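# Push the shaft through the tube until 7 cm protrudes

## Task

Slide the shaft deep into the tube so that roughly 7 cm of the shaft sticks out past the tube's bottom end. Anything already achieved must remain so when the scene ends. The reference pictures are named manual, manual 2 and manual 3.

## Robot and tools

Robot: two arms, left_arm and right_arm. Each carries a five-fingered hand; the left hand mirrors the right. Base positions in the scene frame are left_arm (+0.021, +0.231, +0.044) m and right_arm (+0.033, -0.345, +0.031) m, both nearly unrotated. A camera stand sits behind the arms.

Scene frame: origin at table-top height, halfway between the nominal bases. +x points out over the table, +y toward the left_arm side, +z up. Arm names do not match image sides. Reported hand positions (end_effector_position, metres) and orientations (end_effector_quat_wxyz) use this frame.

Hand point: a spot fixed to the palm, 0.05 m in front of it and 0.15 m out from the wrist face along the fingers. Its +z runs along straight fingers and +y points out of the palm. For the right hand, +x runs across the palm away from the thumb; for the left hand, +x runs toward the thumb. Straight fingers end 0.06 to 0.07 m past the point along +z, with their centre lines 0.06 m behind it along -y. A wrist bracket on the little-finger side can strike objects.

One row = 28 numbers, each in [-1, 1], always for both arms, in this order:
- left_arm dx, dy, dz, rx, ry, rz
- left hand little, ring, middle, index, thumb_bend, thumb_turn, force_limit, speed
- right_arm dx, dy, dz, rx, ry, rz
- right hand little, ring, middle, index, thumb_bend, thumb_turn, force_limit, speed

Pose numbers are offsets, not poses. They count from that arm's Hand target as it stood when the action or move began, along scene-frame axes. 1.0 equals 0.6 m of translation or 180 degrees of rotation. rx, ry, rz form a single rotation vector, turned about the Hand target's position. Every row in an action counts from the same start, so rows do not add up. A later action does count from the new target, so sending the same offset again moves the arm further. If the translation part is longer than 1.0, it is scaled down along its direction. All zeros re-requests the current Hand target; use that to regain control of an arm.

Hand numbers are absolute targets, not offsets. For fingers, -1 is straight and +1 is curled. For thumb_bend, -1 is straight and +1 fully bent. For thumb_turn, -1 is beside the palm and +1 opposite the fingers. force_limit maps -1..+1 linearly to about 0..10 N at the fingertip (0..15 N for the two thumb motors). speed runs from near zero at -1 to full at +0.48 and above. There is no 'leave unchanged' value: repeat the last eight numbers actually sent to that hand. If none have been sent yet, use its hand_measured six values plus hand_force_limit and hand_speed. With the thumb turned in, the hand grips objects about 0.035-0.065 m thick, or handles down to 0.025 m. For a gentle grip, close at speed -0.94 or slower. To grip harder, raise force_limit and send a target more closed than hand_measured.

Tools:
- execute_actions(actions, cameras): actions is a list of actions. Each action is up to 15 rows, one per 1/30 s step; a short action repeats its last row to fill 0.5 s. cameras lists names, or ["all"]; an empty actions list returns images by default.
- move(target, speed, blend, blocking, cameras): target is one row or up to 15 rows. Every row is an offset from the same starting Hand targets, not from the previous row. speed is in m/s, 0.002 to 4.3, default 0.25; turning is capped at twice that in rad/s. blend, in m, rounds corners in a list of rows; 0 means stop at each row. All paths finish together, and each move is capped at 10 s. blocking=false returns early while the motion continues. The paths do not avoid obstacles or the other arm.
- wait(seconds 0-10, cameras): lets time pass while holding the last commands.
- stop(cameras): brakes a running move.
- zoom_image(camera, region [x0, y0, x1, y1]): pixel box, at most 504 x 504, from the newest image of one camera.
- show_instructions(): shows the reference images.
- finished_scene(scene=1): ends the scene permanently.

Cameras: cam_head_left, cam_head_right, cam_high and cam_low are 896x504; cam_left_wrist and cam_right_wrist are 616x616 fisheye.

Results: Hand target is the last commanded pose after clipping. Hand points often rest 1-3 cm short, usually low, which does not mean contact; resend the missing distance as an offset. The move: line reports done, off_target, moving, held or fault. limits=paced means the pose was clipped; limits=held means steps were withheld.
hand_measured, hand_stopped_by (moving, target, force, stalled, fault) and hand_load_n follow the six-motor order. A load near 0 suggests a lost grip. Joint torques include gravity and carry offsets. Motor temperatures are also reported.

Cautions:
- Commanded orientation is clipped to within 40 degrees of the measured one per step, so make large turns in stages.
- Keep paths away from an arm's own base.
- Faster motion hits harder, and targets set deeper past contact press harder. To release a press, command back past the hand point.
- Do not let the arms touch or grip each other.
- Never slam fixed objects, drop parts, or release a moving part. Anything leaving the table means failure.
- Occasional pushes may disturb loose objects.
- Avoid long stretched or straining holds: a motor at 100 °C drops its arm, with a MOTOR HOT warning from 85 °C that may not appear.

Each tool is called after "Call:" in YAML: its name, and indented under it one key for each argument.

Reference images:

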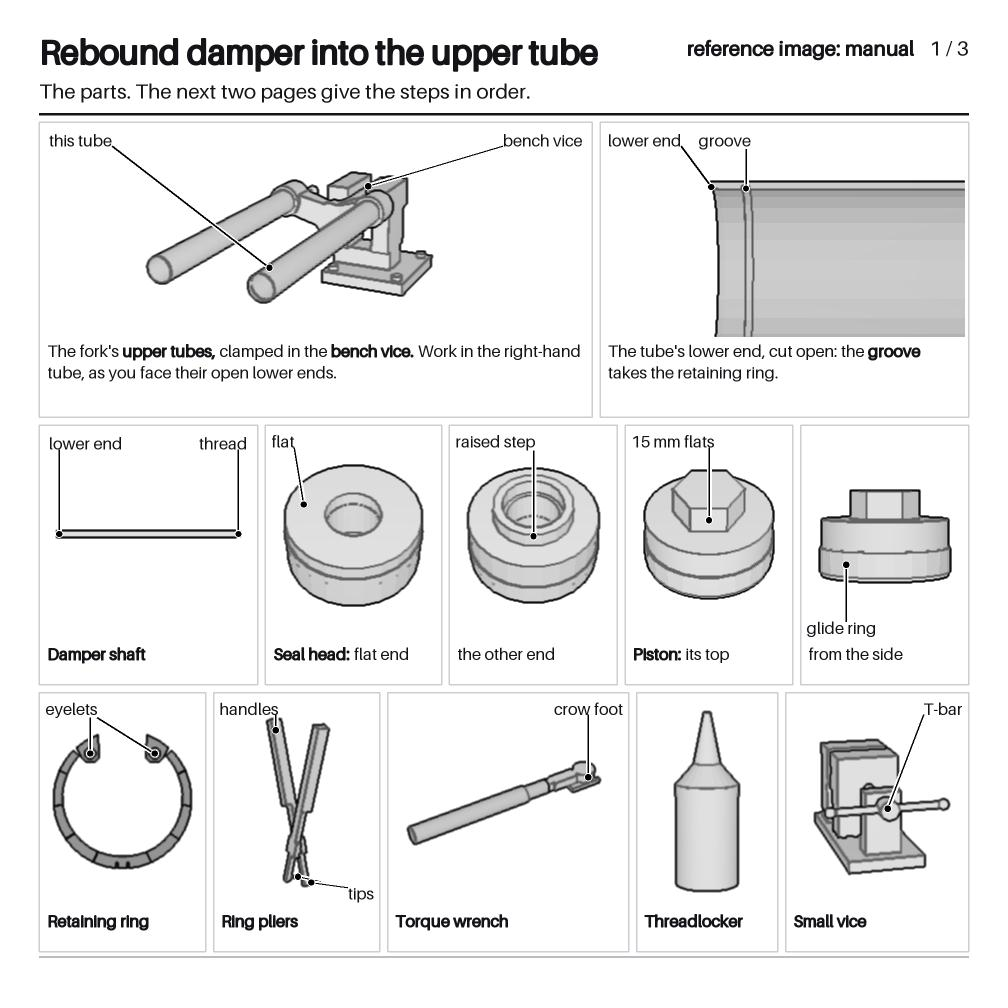

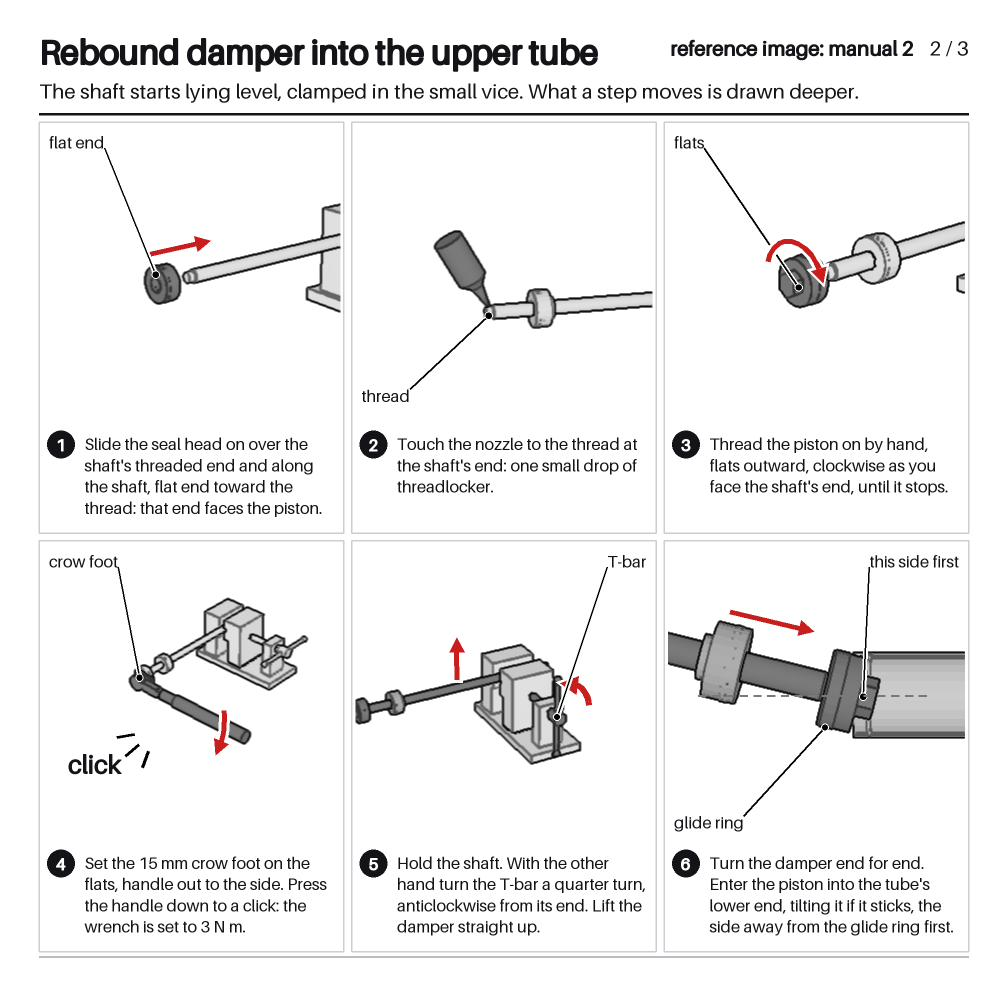

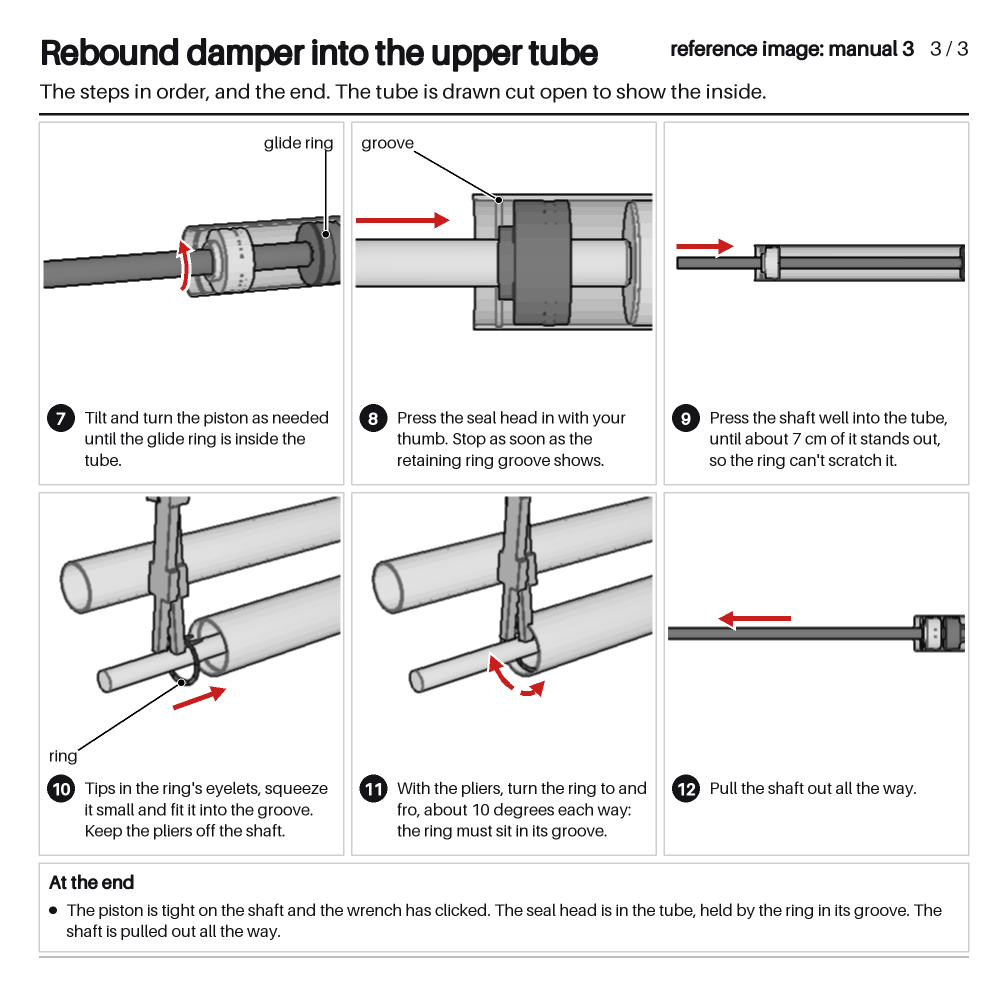

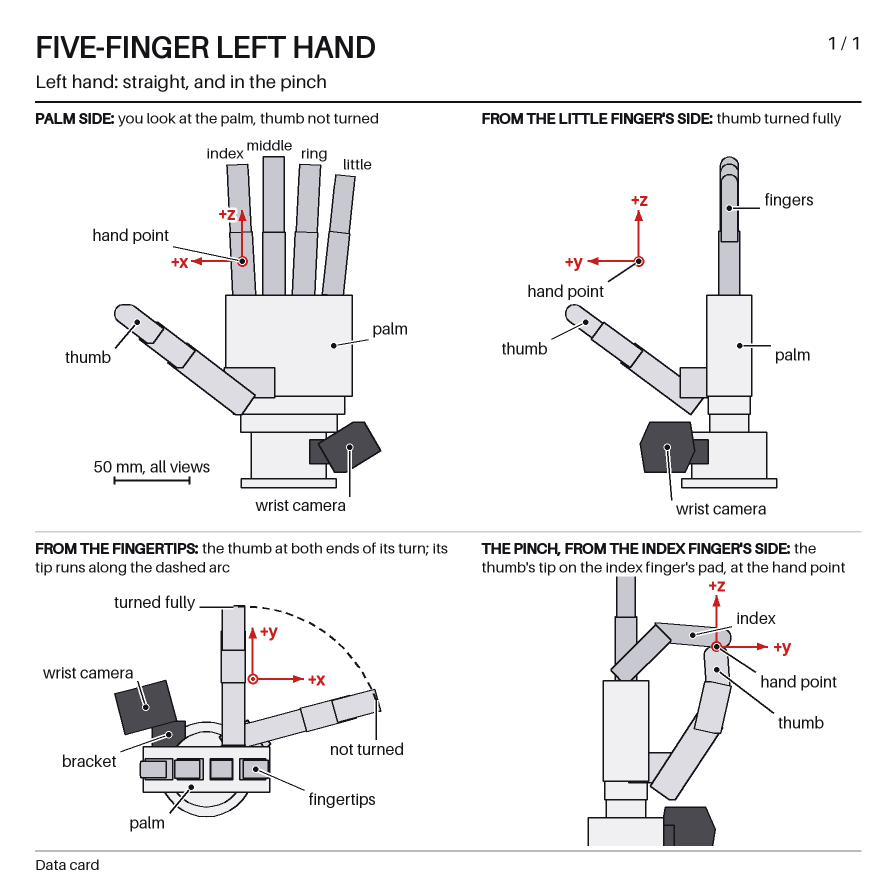

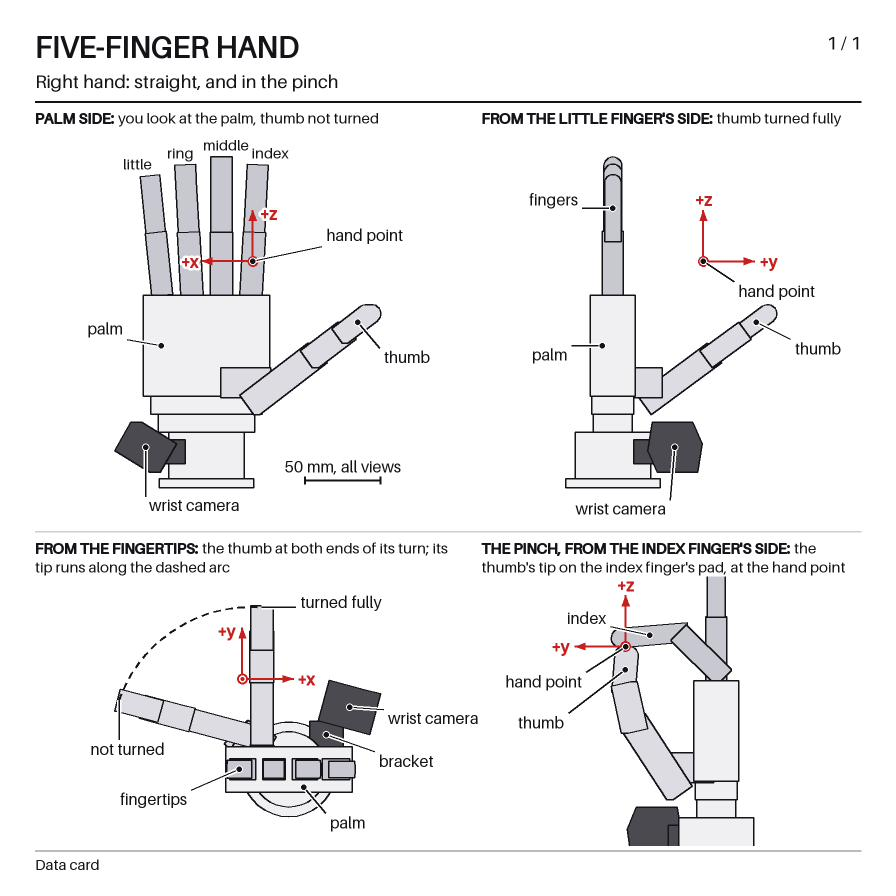

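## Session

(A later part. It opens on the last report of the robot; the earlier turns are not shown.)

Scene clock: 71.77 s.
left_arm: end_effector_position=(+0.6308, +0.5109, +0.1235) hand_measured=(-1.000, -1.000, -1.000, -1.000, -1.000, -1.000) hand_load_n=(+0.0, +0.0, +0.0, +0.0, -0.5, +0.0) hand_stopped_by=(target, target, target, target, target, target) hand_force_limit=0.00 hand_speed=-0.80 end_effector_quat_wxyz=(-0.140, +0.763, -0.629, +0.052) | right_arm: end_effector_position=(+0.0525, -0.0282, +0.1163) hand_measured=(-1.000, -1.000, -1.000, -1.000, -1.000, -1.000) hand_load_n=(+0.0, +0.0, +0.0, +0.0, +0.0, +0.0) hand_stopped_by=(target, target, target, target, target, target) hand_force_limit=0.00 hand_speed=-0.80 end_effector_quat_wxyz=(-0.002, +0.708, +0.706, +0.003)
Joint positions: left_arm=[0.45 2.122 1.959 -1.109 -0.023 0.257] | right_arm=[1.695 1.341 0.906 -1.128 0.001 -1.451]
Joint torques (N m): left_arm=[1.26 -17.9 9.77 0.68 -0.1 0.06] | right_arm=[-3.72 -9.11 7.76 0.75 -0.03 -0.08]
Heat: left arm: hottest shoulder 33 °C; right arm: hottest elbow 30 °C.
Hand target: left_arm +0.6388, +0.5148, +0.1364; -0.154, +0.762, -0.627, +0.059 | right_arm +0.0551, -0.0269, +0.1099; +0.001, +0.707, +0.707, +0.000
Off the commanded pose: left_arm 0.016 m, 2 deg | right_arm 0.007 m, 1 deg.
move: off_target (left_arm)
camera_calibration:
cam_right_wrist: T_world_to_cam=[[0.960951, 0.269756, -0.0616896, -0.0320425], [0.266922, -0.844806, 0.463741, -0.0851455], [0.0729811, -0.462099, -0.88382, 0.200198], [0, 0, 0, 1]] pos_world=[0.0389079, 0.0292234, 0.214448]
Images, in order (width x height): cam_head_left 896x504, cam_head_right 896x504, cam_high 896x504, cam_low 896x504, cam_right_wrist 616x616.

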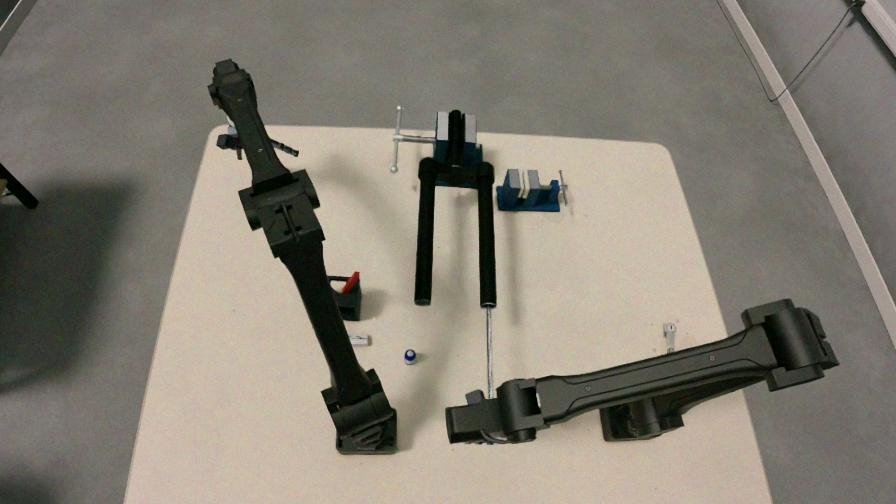

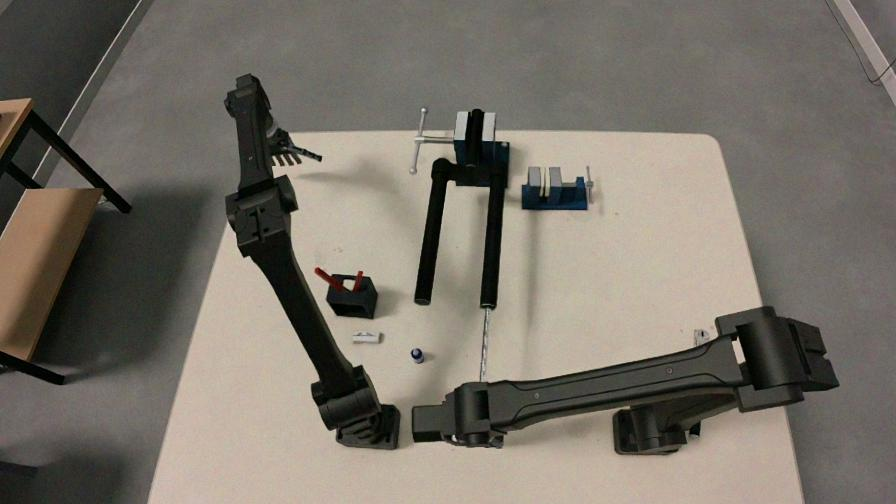

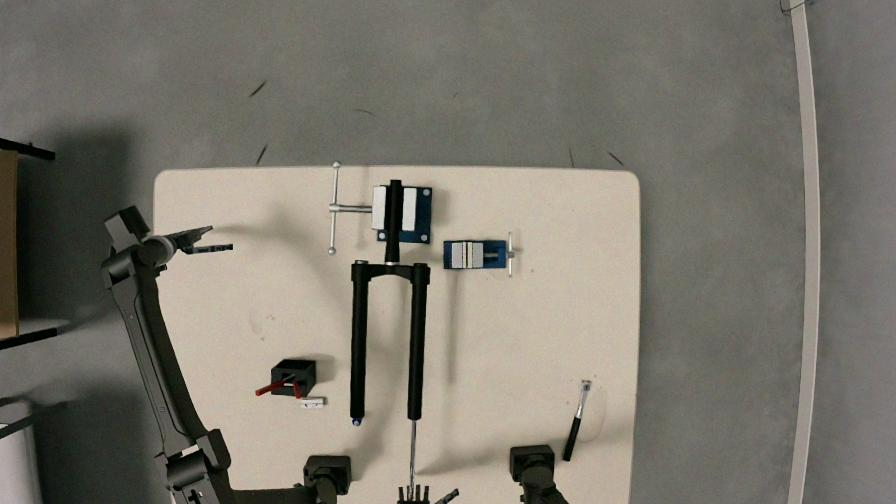

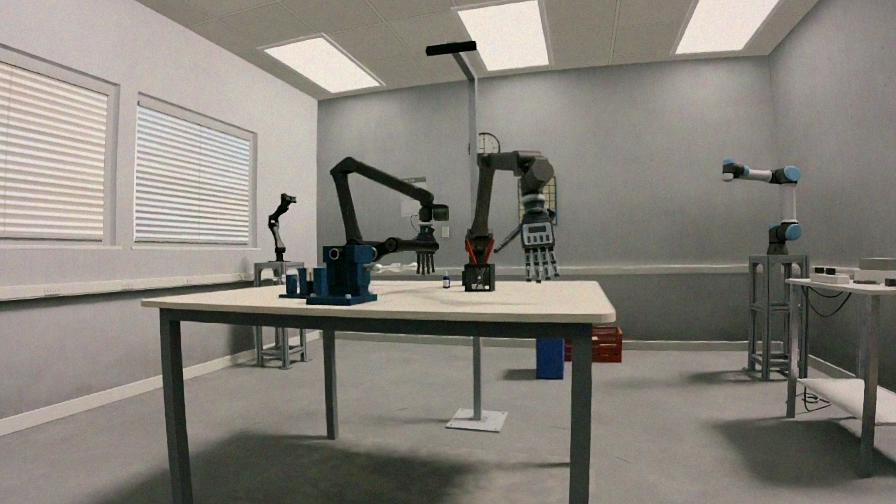

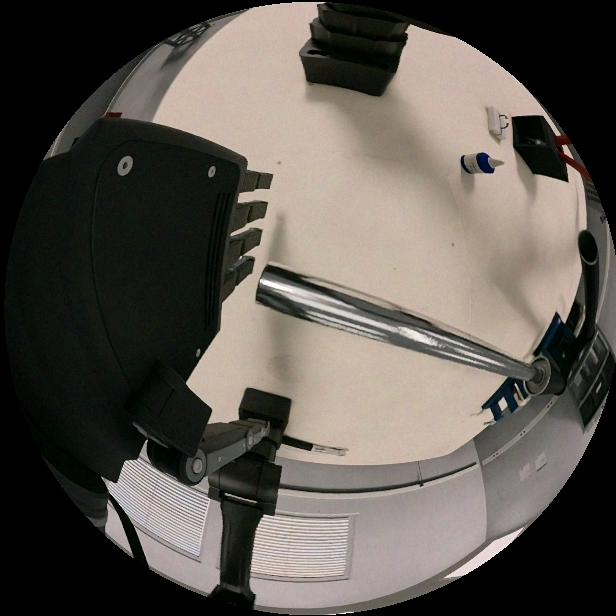

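Call:
move:
  target:
    - [0,0,0,0,0,0,-1,-1,-1,-1,-1,-1,0,-0.8,0.045,0,0,0,0,0,-1,-1,-1,-1,-1,-1,0,-0.8]
    - [0,0,0,0,0,0,-1,-1,-1,-1,-1,-1,0,-0.8,0.2165,0,0,0,0,0,-1,-1,-1,-1,-1,-1,0,-0.8]
  speed: [0.03,0.06]
  blend: 0.005
  cameras: ["cam_high","cam_head_right","cam_head_left","cam_right_wrist"]

Scene clock: 88.93 s.
left_arm: end_effector_position=(+0.6308, +0.5109, +0.1235) hand_measured=(-1.000, -1.000, -1.000, -1.000, -1.000, -1.000) hand_load_n=(+0.0, +0.0, +0.0, +0.0, +0.0, +0.0) hand_stopped_by=(target, target, target, target, target, target) hand_force_limit=0.00 hand_speed=-0.80 end_effector_quat_wxyz=(-0.140, +0.763, -0.629, +0.052) | right_arm: end_effector_position=(+0.1648, -0.0335, +0.1098) hand_measured=(-1.000, -1.000, -1.000, -1.000, -1.000, -1.000) hand_load_n=(+0.0, +0.0, +0.0, +0.0, +0.0, +0.0) hand_stopped_by=(target, target, target, target, target, target) hand_force_limit=0.00 hand_speed=-0.80 end_effector_quat_wxyz=(-0.007, +0.697, +0.717, -0.009)
Joint positions: left_arm=[0.45 2.122 1.959 -1.109 -0.023 0.257] | right_arm=[1.361 1.353 0.901 -1.127 -0.022 -1.817]
Joint torques (N m): left_arm=[0.73 -17.67 9.55 0.9 -0.07 0.07] | right_arm=[-5.13 -7.77 9.8 0.92 0.9 -0.12]
Heat: left arm: hottest shoulder 34 °C; right arm: hottest elbow 30 °C.
Hand target: left_arm +0.6388, +0.5148, +0.1364; -0.154, +0.762, -0.627, +0.059 | right_arm +0.1849, -0.0270, +0.1100; +0.001, +0.707, +0.707, +0.000
Off the commanded pose: left_arm 0.016 m, 2 deg | right_arm 0.021 m, 2 deg.
move: off_target (left_arm, right_arm)
camera_calibration:
cam_right_wrist: T_world_to_cam=[[0.950315, 0.298924, -0.0868678, -0.133508], [0.304026, -0.831335, 0.465242, -0.122489], [0.0668557, -0.468536, -0.880911, 0.184217], [0, 0, 0, 1]] pos_world=[0.151798, 0.0243917, 0.207669]
Images, in order (width x height): cam_head_left 896x504, cam_head_right 896x504, cam_high 896x504, cam_right_wrist 616x616.

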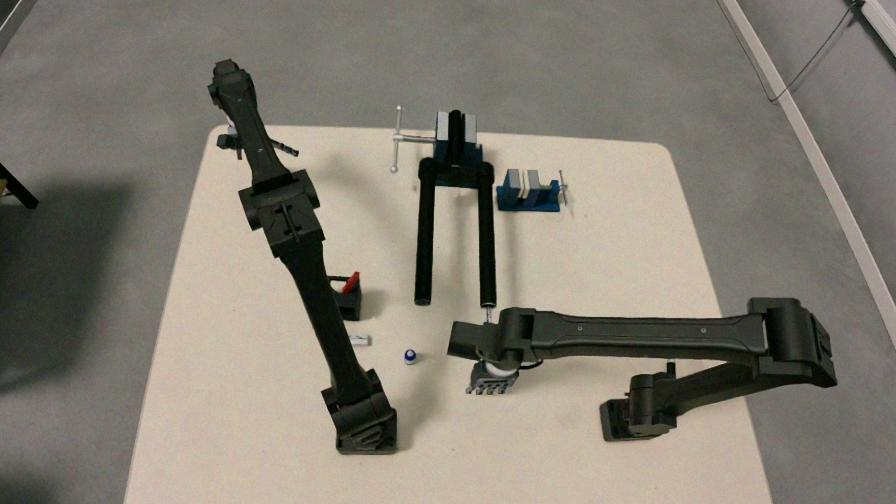

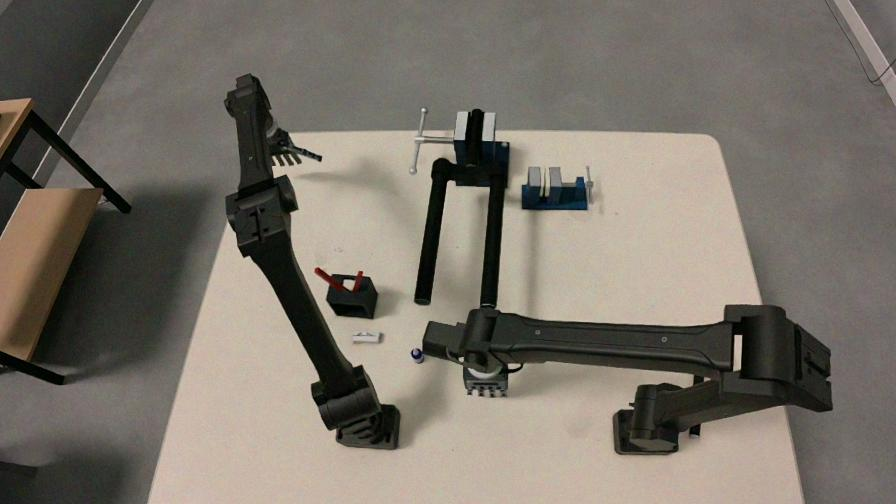

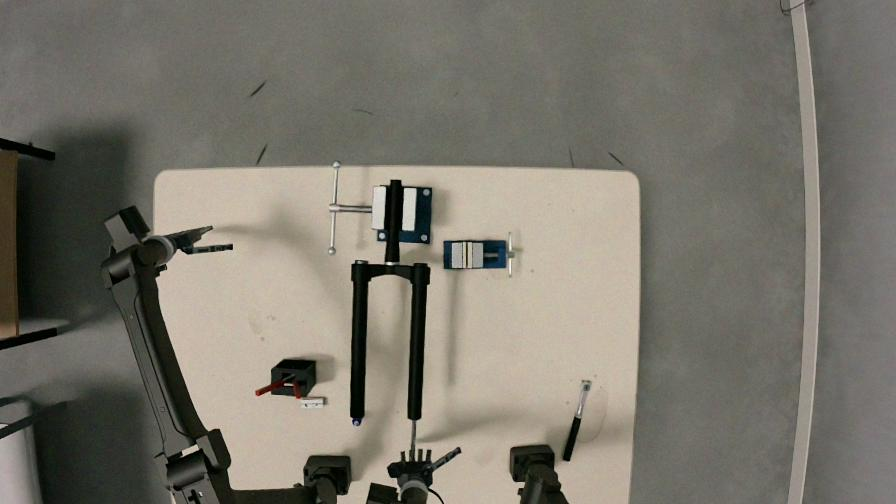

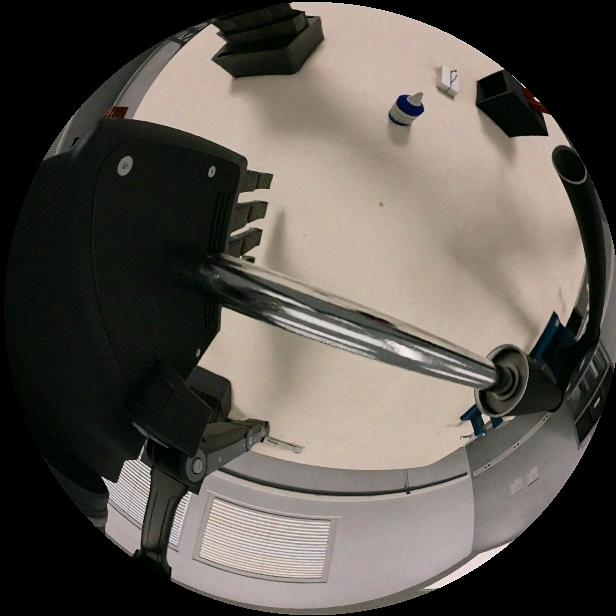

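Call:
zoom_image:
  camera: "cam_right_wrist"
  region: [420, 300, 580, 460]

Call:
zoom_image:
  camera: "cam_high"
  region: [360, 400, 470, 504]

Call:
zoom_image:
  camera: "cam_head_left"
  region: [430, 280, 550, 400]

Scaled by 3.150 from the camera's 616x616 image, which has a finer 880x880 frame.

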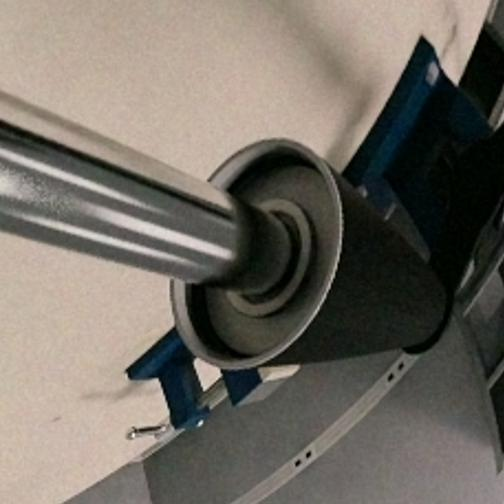

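Scaled by 4.582 from the camera's 896x504 image, which has a finer 1280x720 frame.

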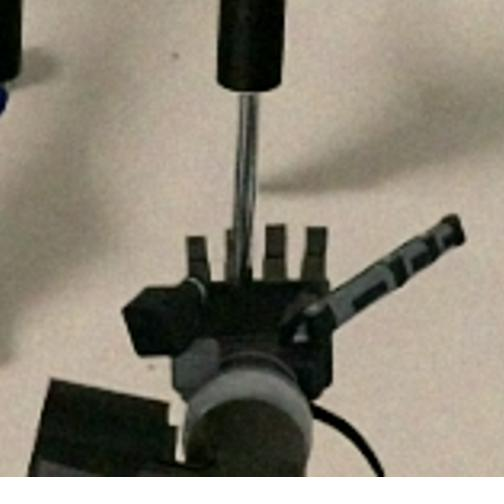

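Scaled by 4.200 from the camera's 896x504 image, which has a finer 1280x720 frame.

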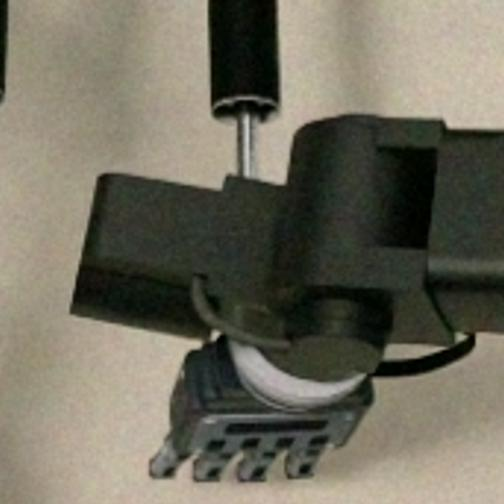

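Call:
move:
  target: [0,0,0,0,0,0,-1,-1,-1,-1,-1,-1,0,-0.8,0.0667,0.005,0,0,0,0,-1,-1,-1,-1,-1,-1,0,-0.8]
  speed: 0.05
  cameras: ["cam_high","cam_head_right","cam_head_left","cam_right_wrist"]

Call:
zoom_image:
  camera: "cam_high"
  region: [360, 400, 470, 504]

Scene clock: 104.87 s.
left_arm: end_effector_position=(+0.6308, +0.5109, +0.1235) hand_measured=(-1.000, -1.000, -1.000, -1.000, -1.000, -1.000) hand_load_n=(+0.0, +0.0, +0.0, +0.0, +0.0, +0.0) hand_stopped_by=(target, target, target, target, target, target) hand_force_limit=0.00 hand_speed=-0.80 end_effector_quat_wxyz=(-0.140, +0.763, -0.629, +0.052) | right_arm: end_effector_position=(+0.2023, -0.0365, +0.1049) hand_measured=(-1.000, -1.000, -1.000, -1.000, -1.000, -1.000) hand_load_n=(+0.0, +0.0, +0.0, +0.0, +0.0, +0.0) hand_stopped_by=(target, target, target, target, target, target) hand_force_limit=0.00 hand_speed=-0.80 end_effector_quat_wxyz=(-0.003, +0.698, +0.716, -0.015)
Joint positions: left_arm=[0.45 2.122 1.959 -1.109 -0.023 0.257] | right_arm=[1.257 1.389 0.921 -1.127 -0.018 -1.917]
Joint torques (N m): left_arm=[0.85 -17.96 9.92 1.06 -0.11 0.15] | right_arm=[-5.48 -8.23 11.14 0.85 0.73 -0.04]
Motor temperatures (°C): left_arm=[24 35 32 22 24 22] | right_arm=[23 24 32 24 22 25]
Heat: left arm: hottest shoulder 35 °C; right arm: hottest elbow 32 °C.
Hand target: left_arm +0.6388, +0.5148, +0.1364; -0.154, +0.762, -0.627, +0.059 | right_arm +0.2249, -0.0240, +0.1100; +0.001, +0.707, +0.707, +0.000
Off the commanded pose: left_arm 0.016 m, 2 deg | right_arm 0.026 m, 2 deg.
move: off_target (left_arm, right_arm)
camera_calibration:
cam_right_wrist: T_world_to_cam=[[0.950907, 0.295229, -0.092825, -0.168281], [0.302797, -0.825555, 0.476207, -0.134756], [0.0639578, -0.480936, -0.87442, 0.175578], [0, 0, 0, 1]] pos_world=[0.189594, 0.0228747, 0.20208]
Images, in order (width x height): cam_head_left 896x504, cam_head_right 896x504, cam_high 896x504, cam_right_wrist 616x616.

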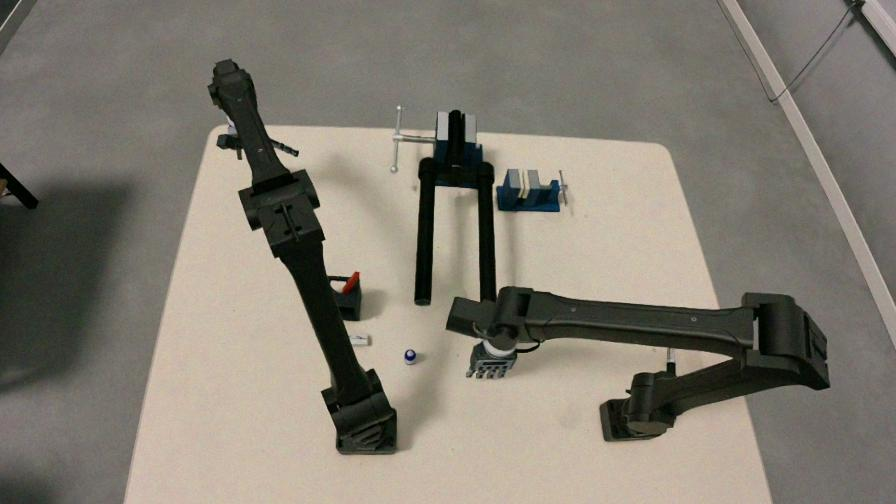

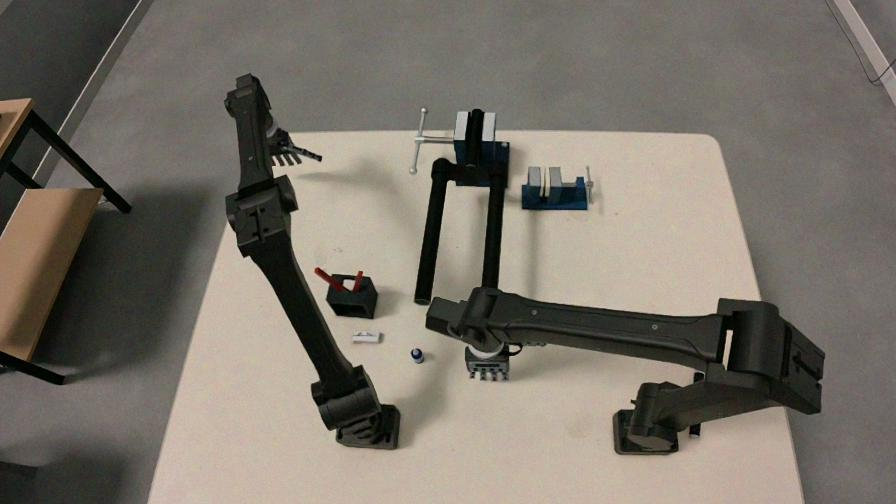

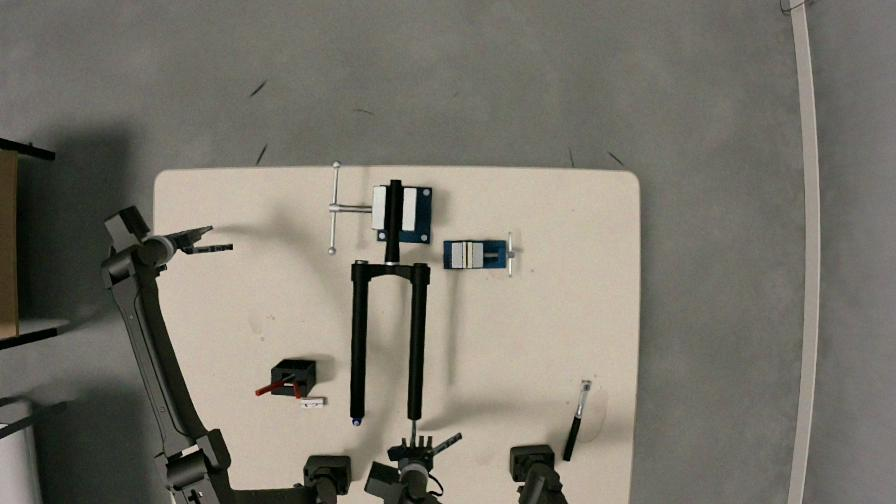

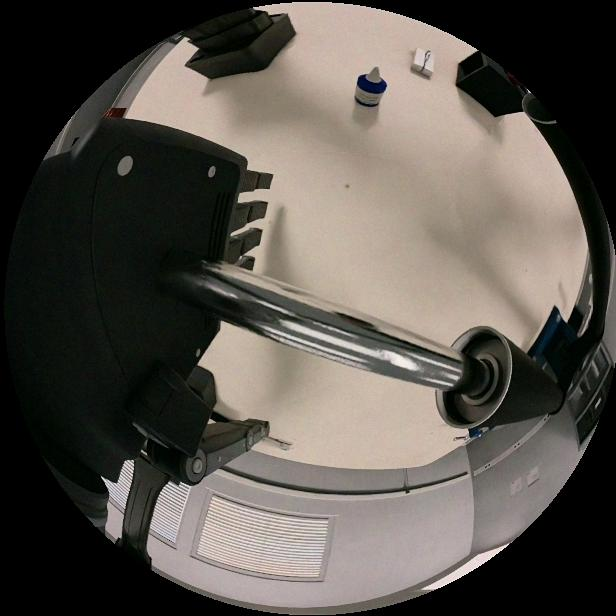

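Scaled by 4.582 from the camera's 896x504 image, which has a finer 1280x720 frame.

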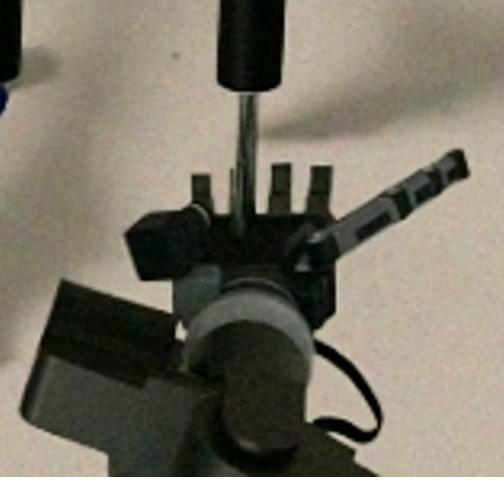

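Call:
move:
  target: [0,0,0,0,0,0,-1,-1,-1,-1,-1,-1,0,-0.8,0.0167,0.01,0,0,0,0,-1,-1,-1,-1,-1,-1,0,-0.8]
  speed: 0.05
  cameras: ["cam_high","cam_right_wrist"]

Call:
zoom_image:
  camera: "cam_high"
  region: [380, 400, 450, 470]

Scene clock: 114.77 s.
left_arm: end_effector_position=(+0.6308, +0.5109, +0.1235) hand_measured=(-1.000, -1.000, -1.000, -1.000, -1.000, -1.000) hand_load_n=(+0.0, +0.0, +0.0, +0.0, +0.0, +0.0) hand_stopped_by=(target, target, target, target, target, target) hand_force_limit=0.00 hand_speed=-0.80 end_effector_quat_wxyz=(-0.140, +0.763, -0.629, +0.052) | right_arm: end_effector_position=(+0.2107, -0.0346, +0.1016) hand_measured=(-1.000, -1.000, -1.000, -1.000, -1.000, -1.000) hand_load_n=(+0.0, +0.0, +0.0, +0.0, +0.0, +0.0) hand_stopped_by=(target, target, target, target, target, target) hand_force_limit=0.00 hand_speed=-0.80 end_effector_quat_wxyz=(+0.000, +0.699, +0.715, -0.019)
Joint positions: left_arm=[0.45 2.122 1.959 -1.109 -0.023 0.257] | right_arm=[1.238 1.414 0.936 -1.128 -0.017 -1.932]
Joint torques (N m): left_arm=[0.21 -18.26 9.84 0.84 -0.11 0.07] | right_arm=[-5.6 -8.12 11.77 0.73 0.72 -0.11]
Heat: left arm: hottest shoulder 35 °C; right arm: hottest elbow 31 °C.
Hand target: left_arm +0.6388, +0.5148, +0.1364; -0.154, +0.762, -0.627, +0.059 | right_arm +0.2350, -0.0180, +0.1099; +0.001, +0.707, +0.707, +0.000
Off the commanded pose: left_arm 0.016 m, 2 deg | right_arm 0.031 m, 3 deg.
move: off_target (left_arm, right_arm)
camera_calibration:
cam_right_wrist: T_world_to_cam=[[0.952006, 0.289872, -0.0982769, -0.177076], [0.300226, -0.821868, 0.484147, -0.134317], [0.0595701, -0.490416, -0.86945, 0.173169], [0, 0, 0, 1]] pos_world=[0.198587, 0.0258636, 0.198189]
Images, in order (width x height): cam_high 896x504, cam_right_wrist 616x616.

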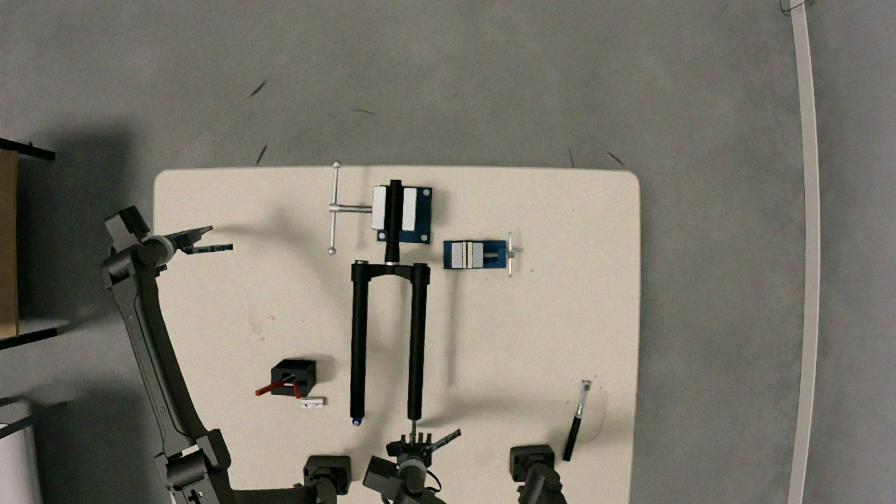

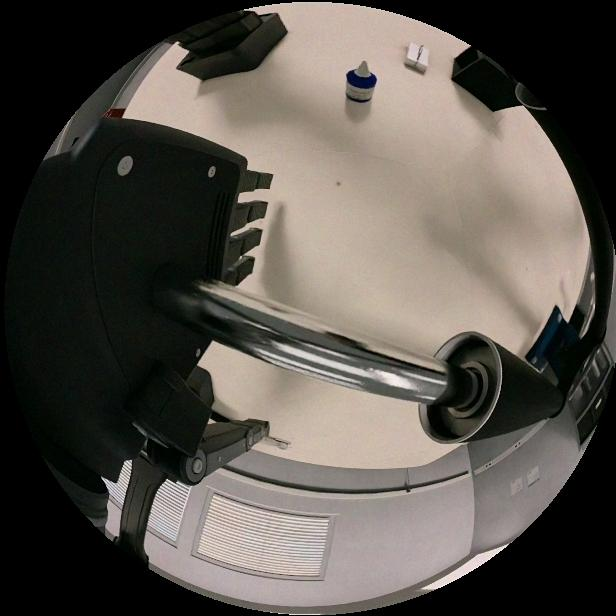

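Scaled by 7.200 from the camera's 896x504 image, which has a finer 1280x720 frame.

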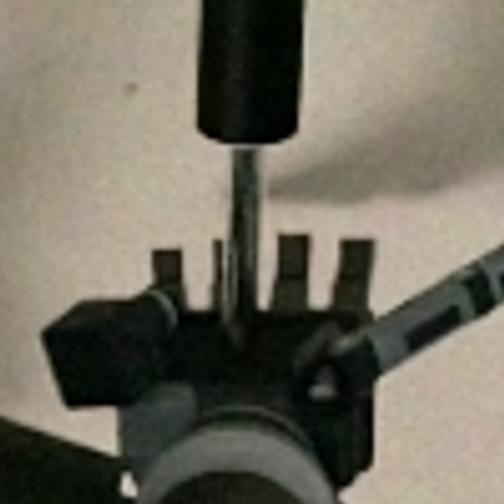

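Call:
move:
  target:
    - [0,0,0,0,0,0,-1,-1,-1,-1,-1,-1,0,-0.8,-0.13,-0.015,0,0,0,0,-1,-1,-1,-1,-1,-1,0,-0.8]
    - [0,0,0,0,0,0,-1,-1,-1,-1,-1,-1,0,-0.8,-0.31,-0.0117,0,0,0,0,-1,-1,-1,-1,-1,-1,0,-0.8]
  speed: [0.1,0.2]
  blend: 0.02
  cameras: ["cam_high","cam_head_left","cam_head_right","cam_right_wrist"]

Call:
zoom_image:
  camera: "cam_high"
  region: [380, 400, 450, 470]

Call:
zoom_image:
  camera: "cam_head_left"
  region: [450, 280, 530, 360]

Call:
zoom_image:
  camera: "cam_head_right"
  region: [450, 280, 530, 360]

Scene clock: 128.07 s.
left_arm: end_effector_position=(+0.6308, +0.5109, +0.1235) hand_measured=(-1.000, -1.000, -1.000, -1.000, -1.000, -1.000) hand_load_n=(+0.0, +0.0, +0.0, +0.0, +0.0, +0.0) hand_stopped_by=(target, target, target, target, target, target) hand_force_limit=0.00 hand_speed=-0.80 end_effector_quat_wxyz=(-0.140, +0.763, -0.629, +0.052) | right_arm: end_effector_position=(+0.0519, -0.0305, +0.1090) hand_measured=(-1.000, -1.000, -1.000, -1.000, -1.000, -1.000) hand_load_n=(+0.0, +0.0, +0.0, +0.0, +0.0, +0.0) hand_stopped_by=(target, target, target, target, target, target) hand_force_limit=0.00 hand_speed=-0.80 end_effector_quat_wxyz=(+0.006, +0.707, +0.707, -0.005)
Joint positions: left_arm=[0.45 2.122 1.959 -1.109 -0.023 0.257] | right_arm=[1.696 1.361 0.902 -1.126 0 -1.452]
Joint torques (N m): left_arm=[1.08 -17.32 9.84 1.1 -0.14 0.07] | right_arm=[-1.96 -10.05 8.58 0.95 0.04 0.05]
Heat: left arm: hottest shoulder 36 °C; right arm: hottest elbow 33 °C.
Hand target: left_arm +0.6388, +0.5148, +0.1364; -0.154, +0.762, -0.627, +0.059 | right_arm +0.0490, -0.0249, +0.1100; +0.001, +0.707, +0.707, +0.000
Off the commanded pose: left_arm 0.016 m, 2 deg | right_arm 0.006 m, 1 deg.
move: off_target (left_arm)
camera_calibration:
cam_right_wrist: T_world_to_cam=[[0.960363, 0.270594, -0.0669406, -0.0307876], [0.268536, -0.833683, 0.482557, -0.0853476], [0.0747699, -0.481406, -0.873303, 0.190929], [0, 0, 0, 1]] pos_world=[0.0382105, 0.0290922, 0.205863]
Images, in order (width x height): cam_head_left 896x504, cam_head_right 896x504, cam_high 896x504, cam_right_wrist 616x616.

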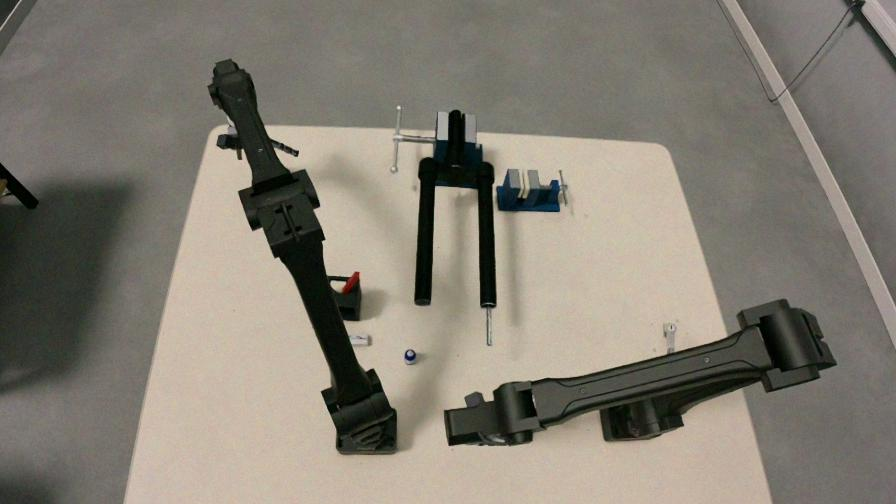

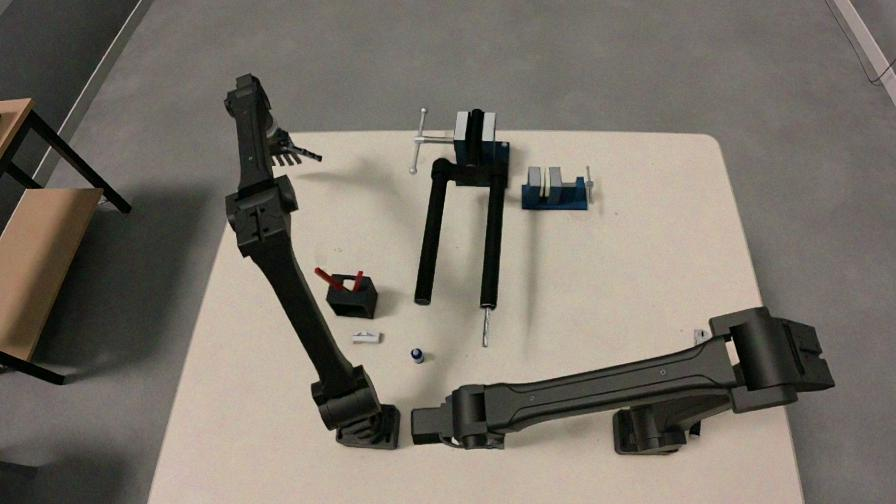

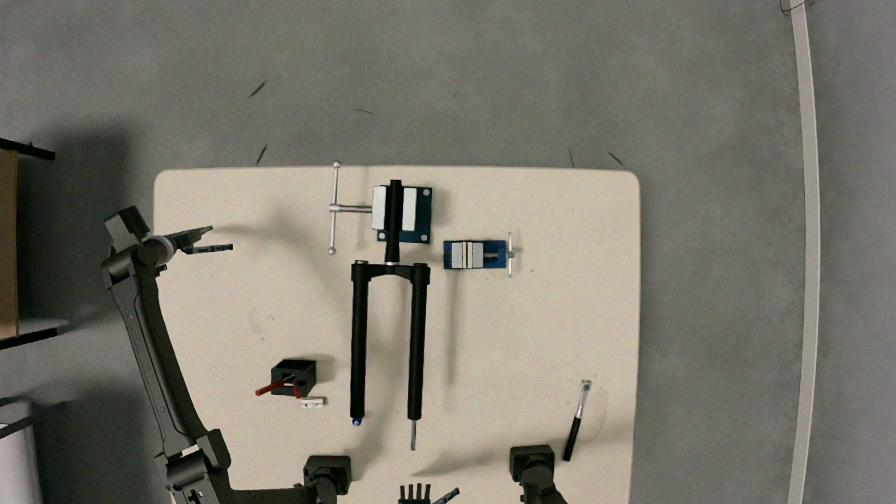

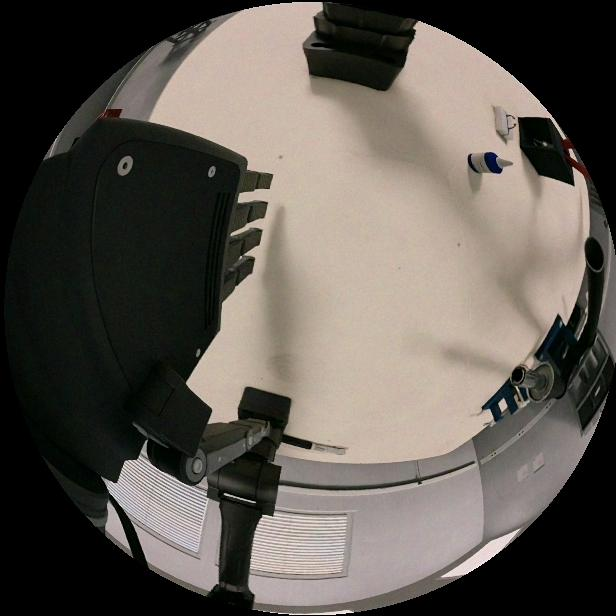

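Scaled by 7.200 from the camera's 896x504 image, which has a finer 1280x720 frame.

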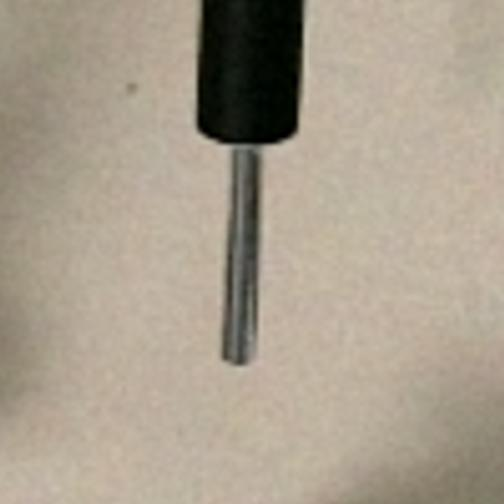

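Scaled by 6.300 from the camera's 896x504 image, which has a finer 1280x720 frame.

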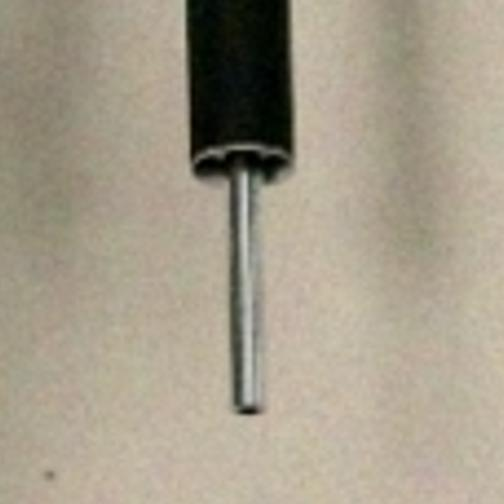

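Scaled by 6.300 from the camera's 896x504 image, which has a finer 1280x720 frame.

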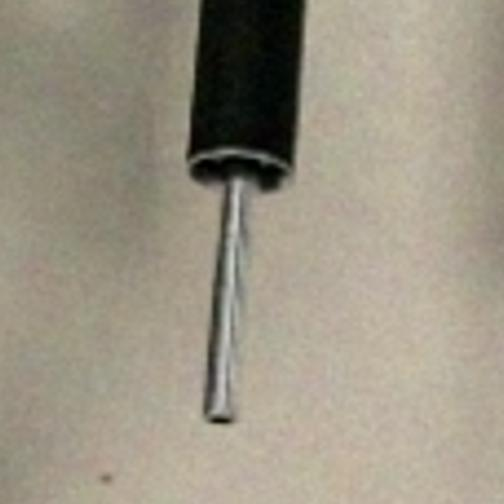

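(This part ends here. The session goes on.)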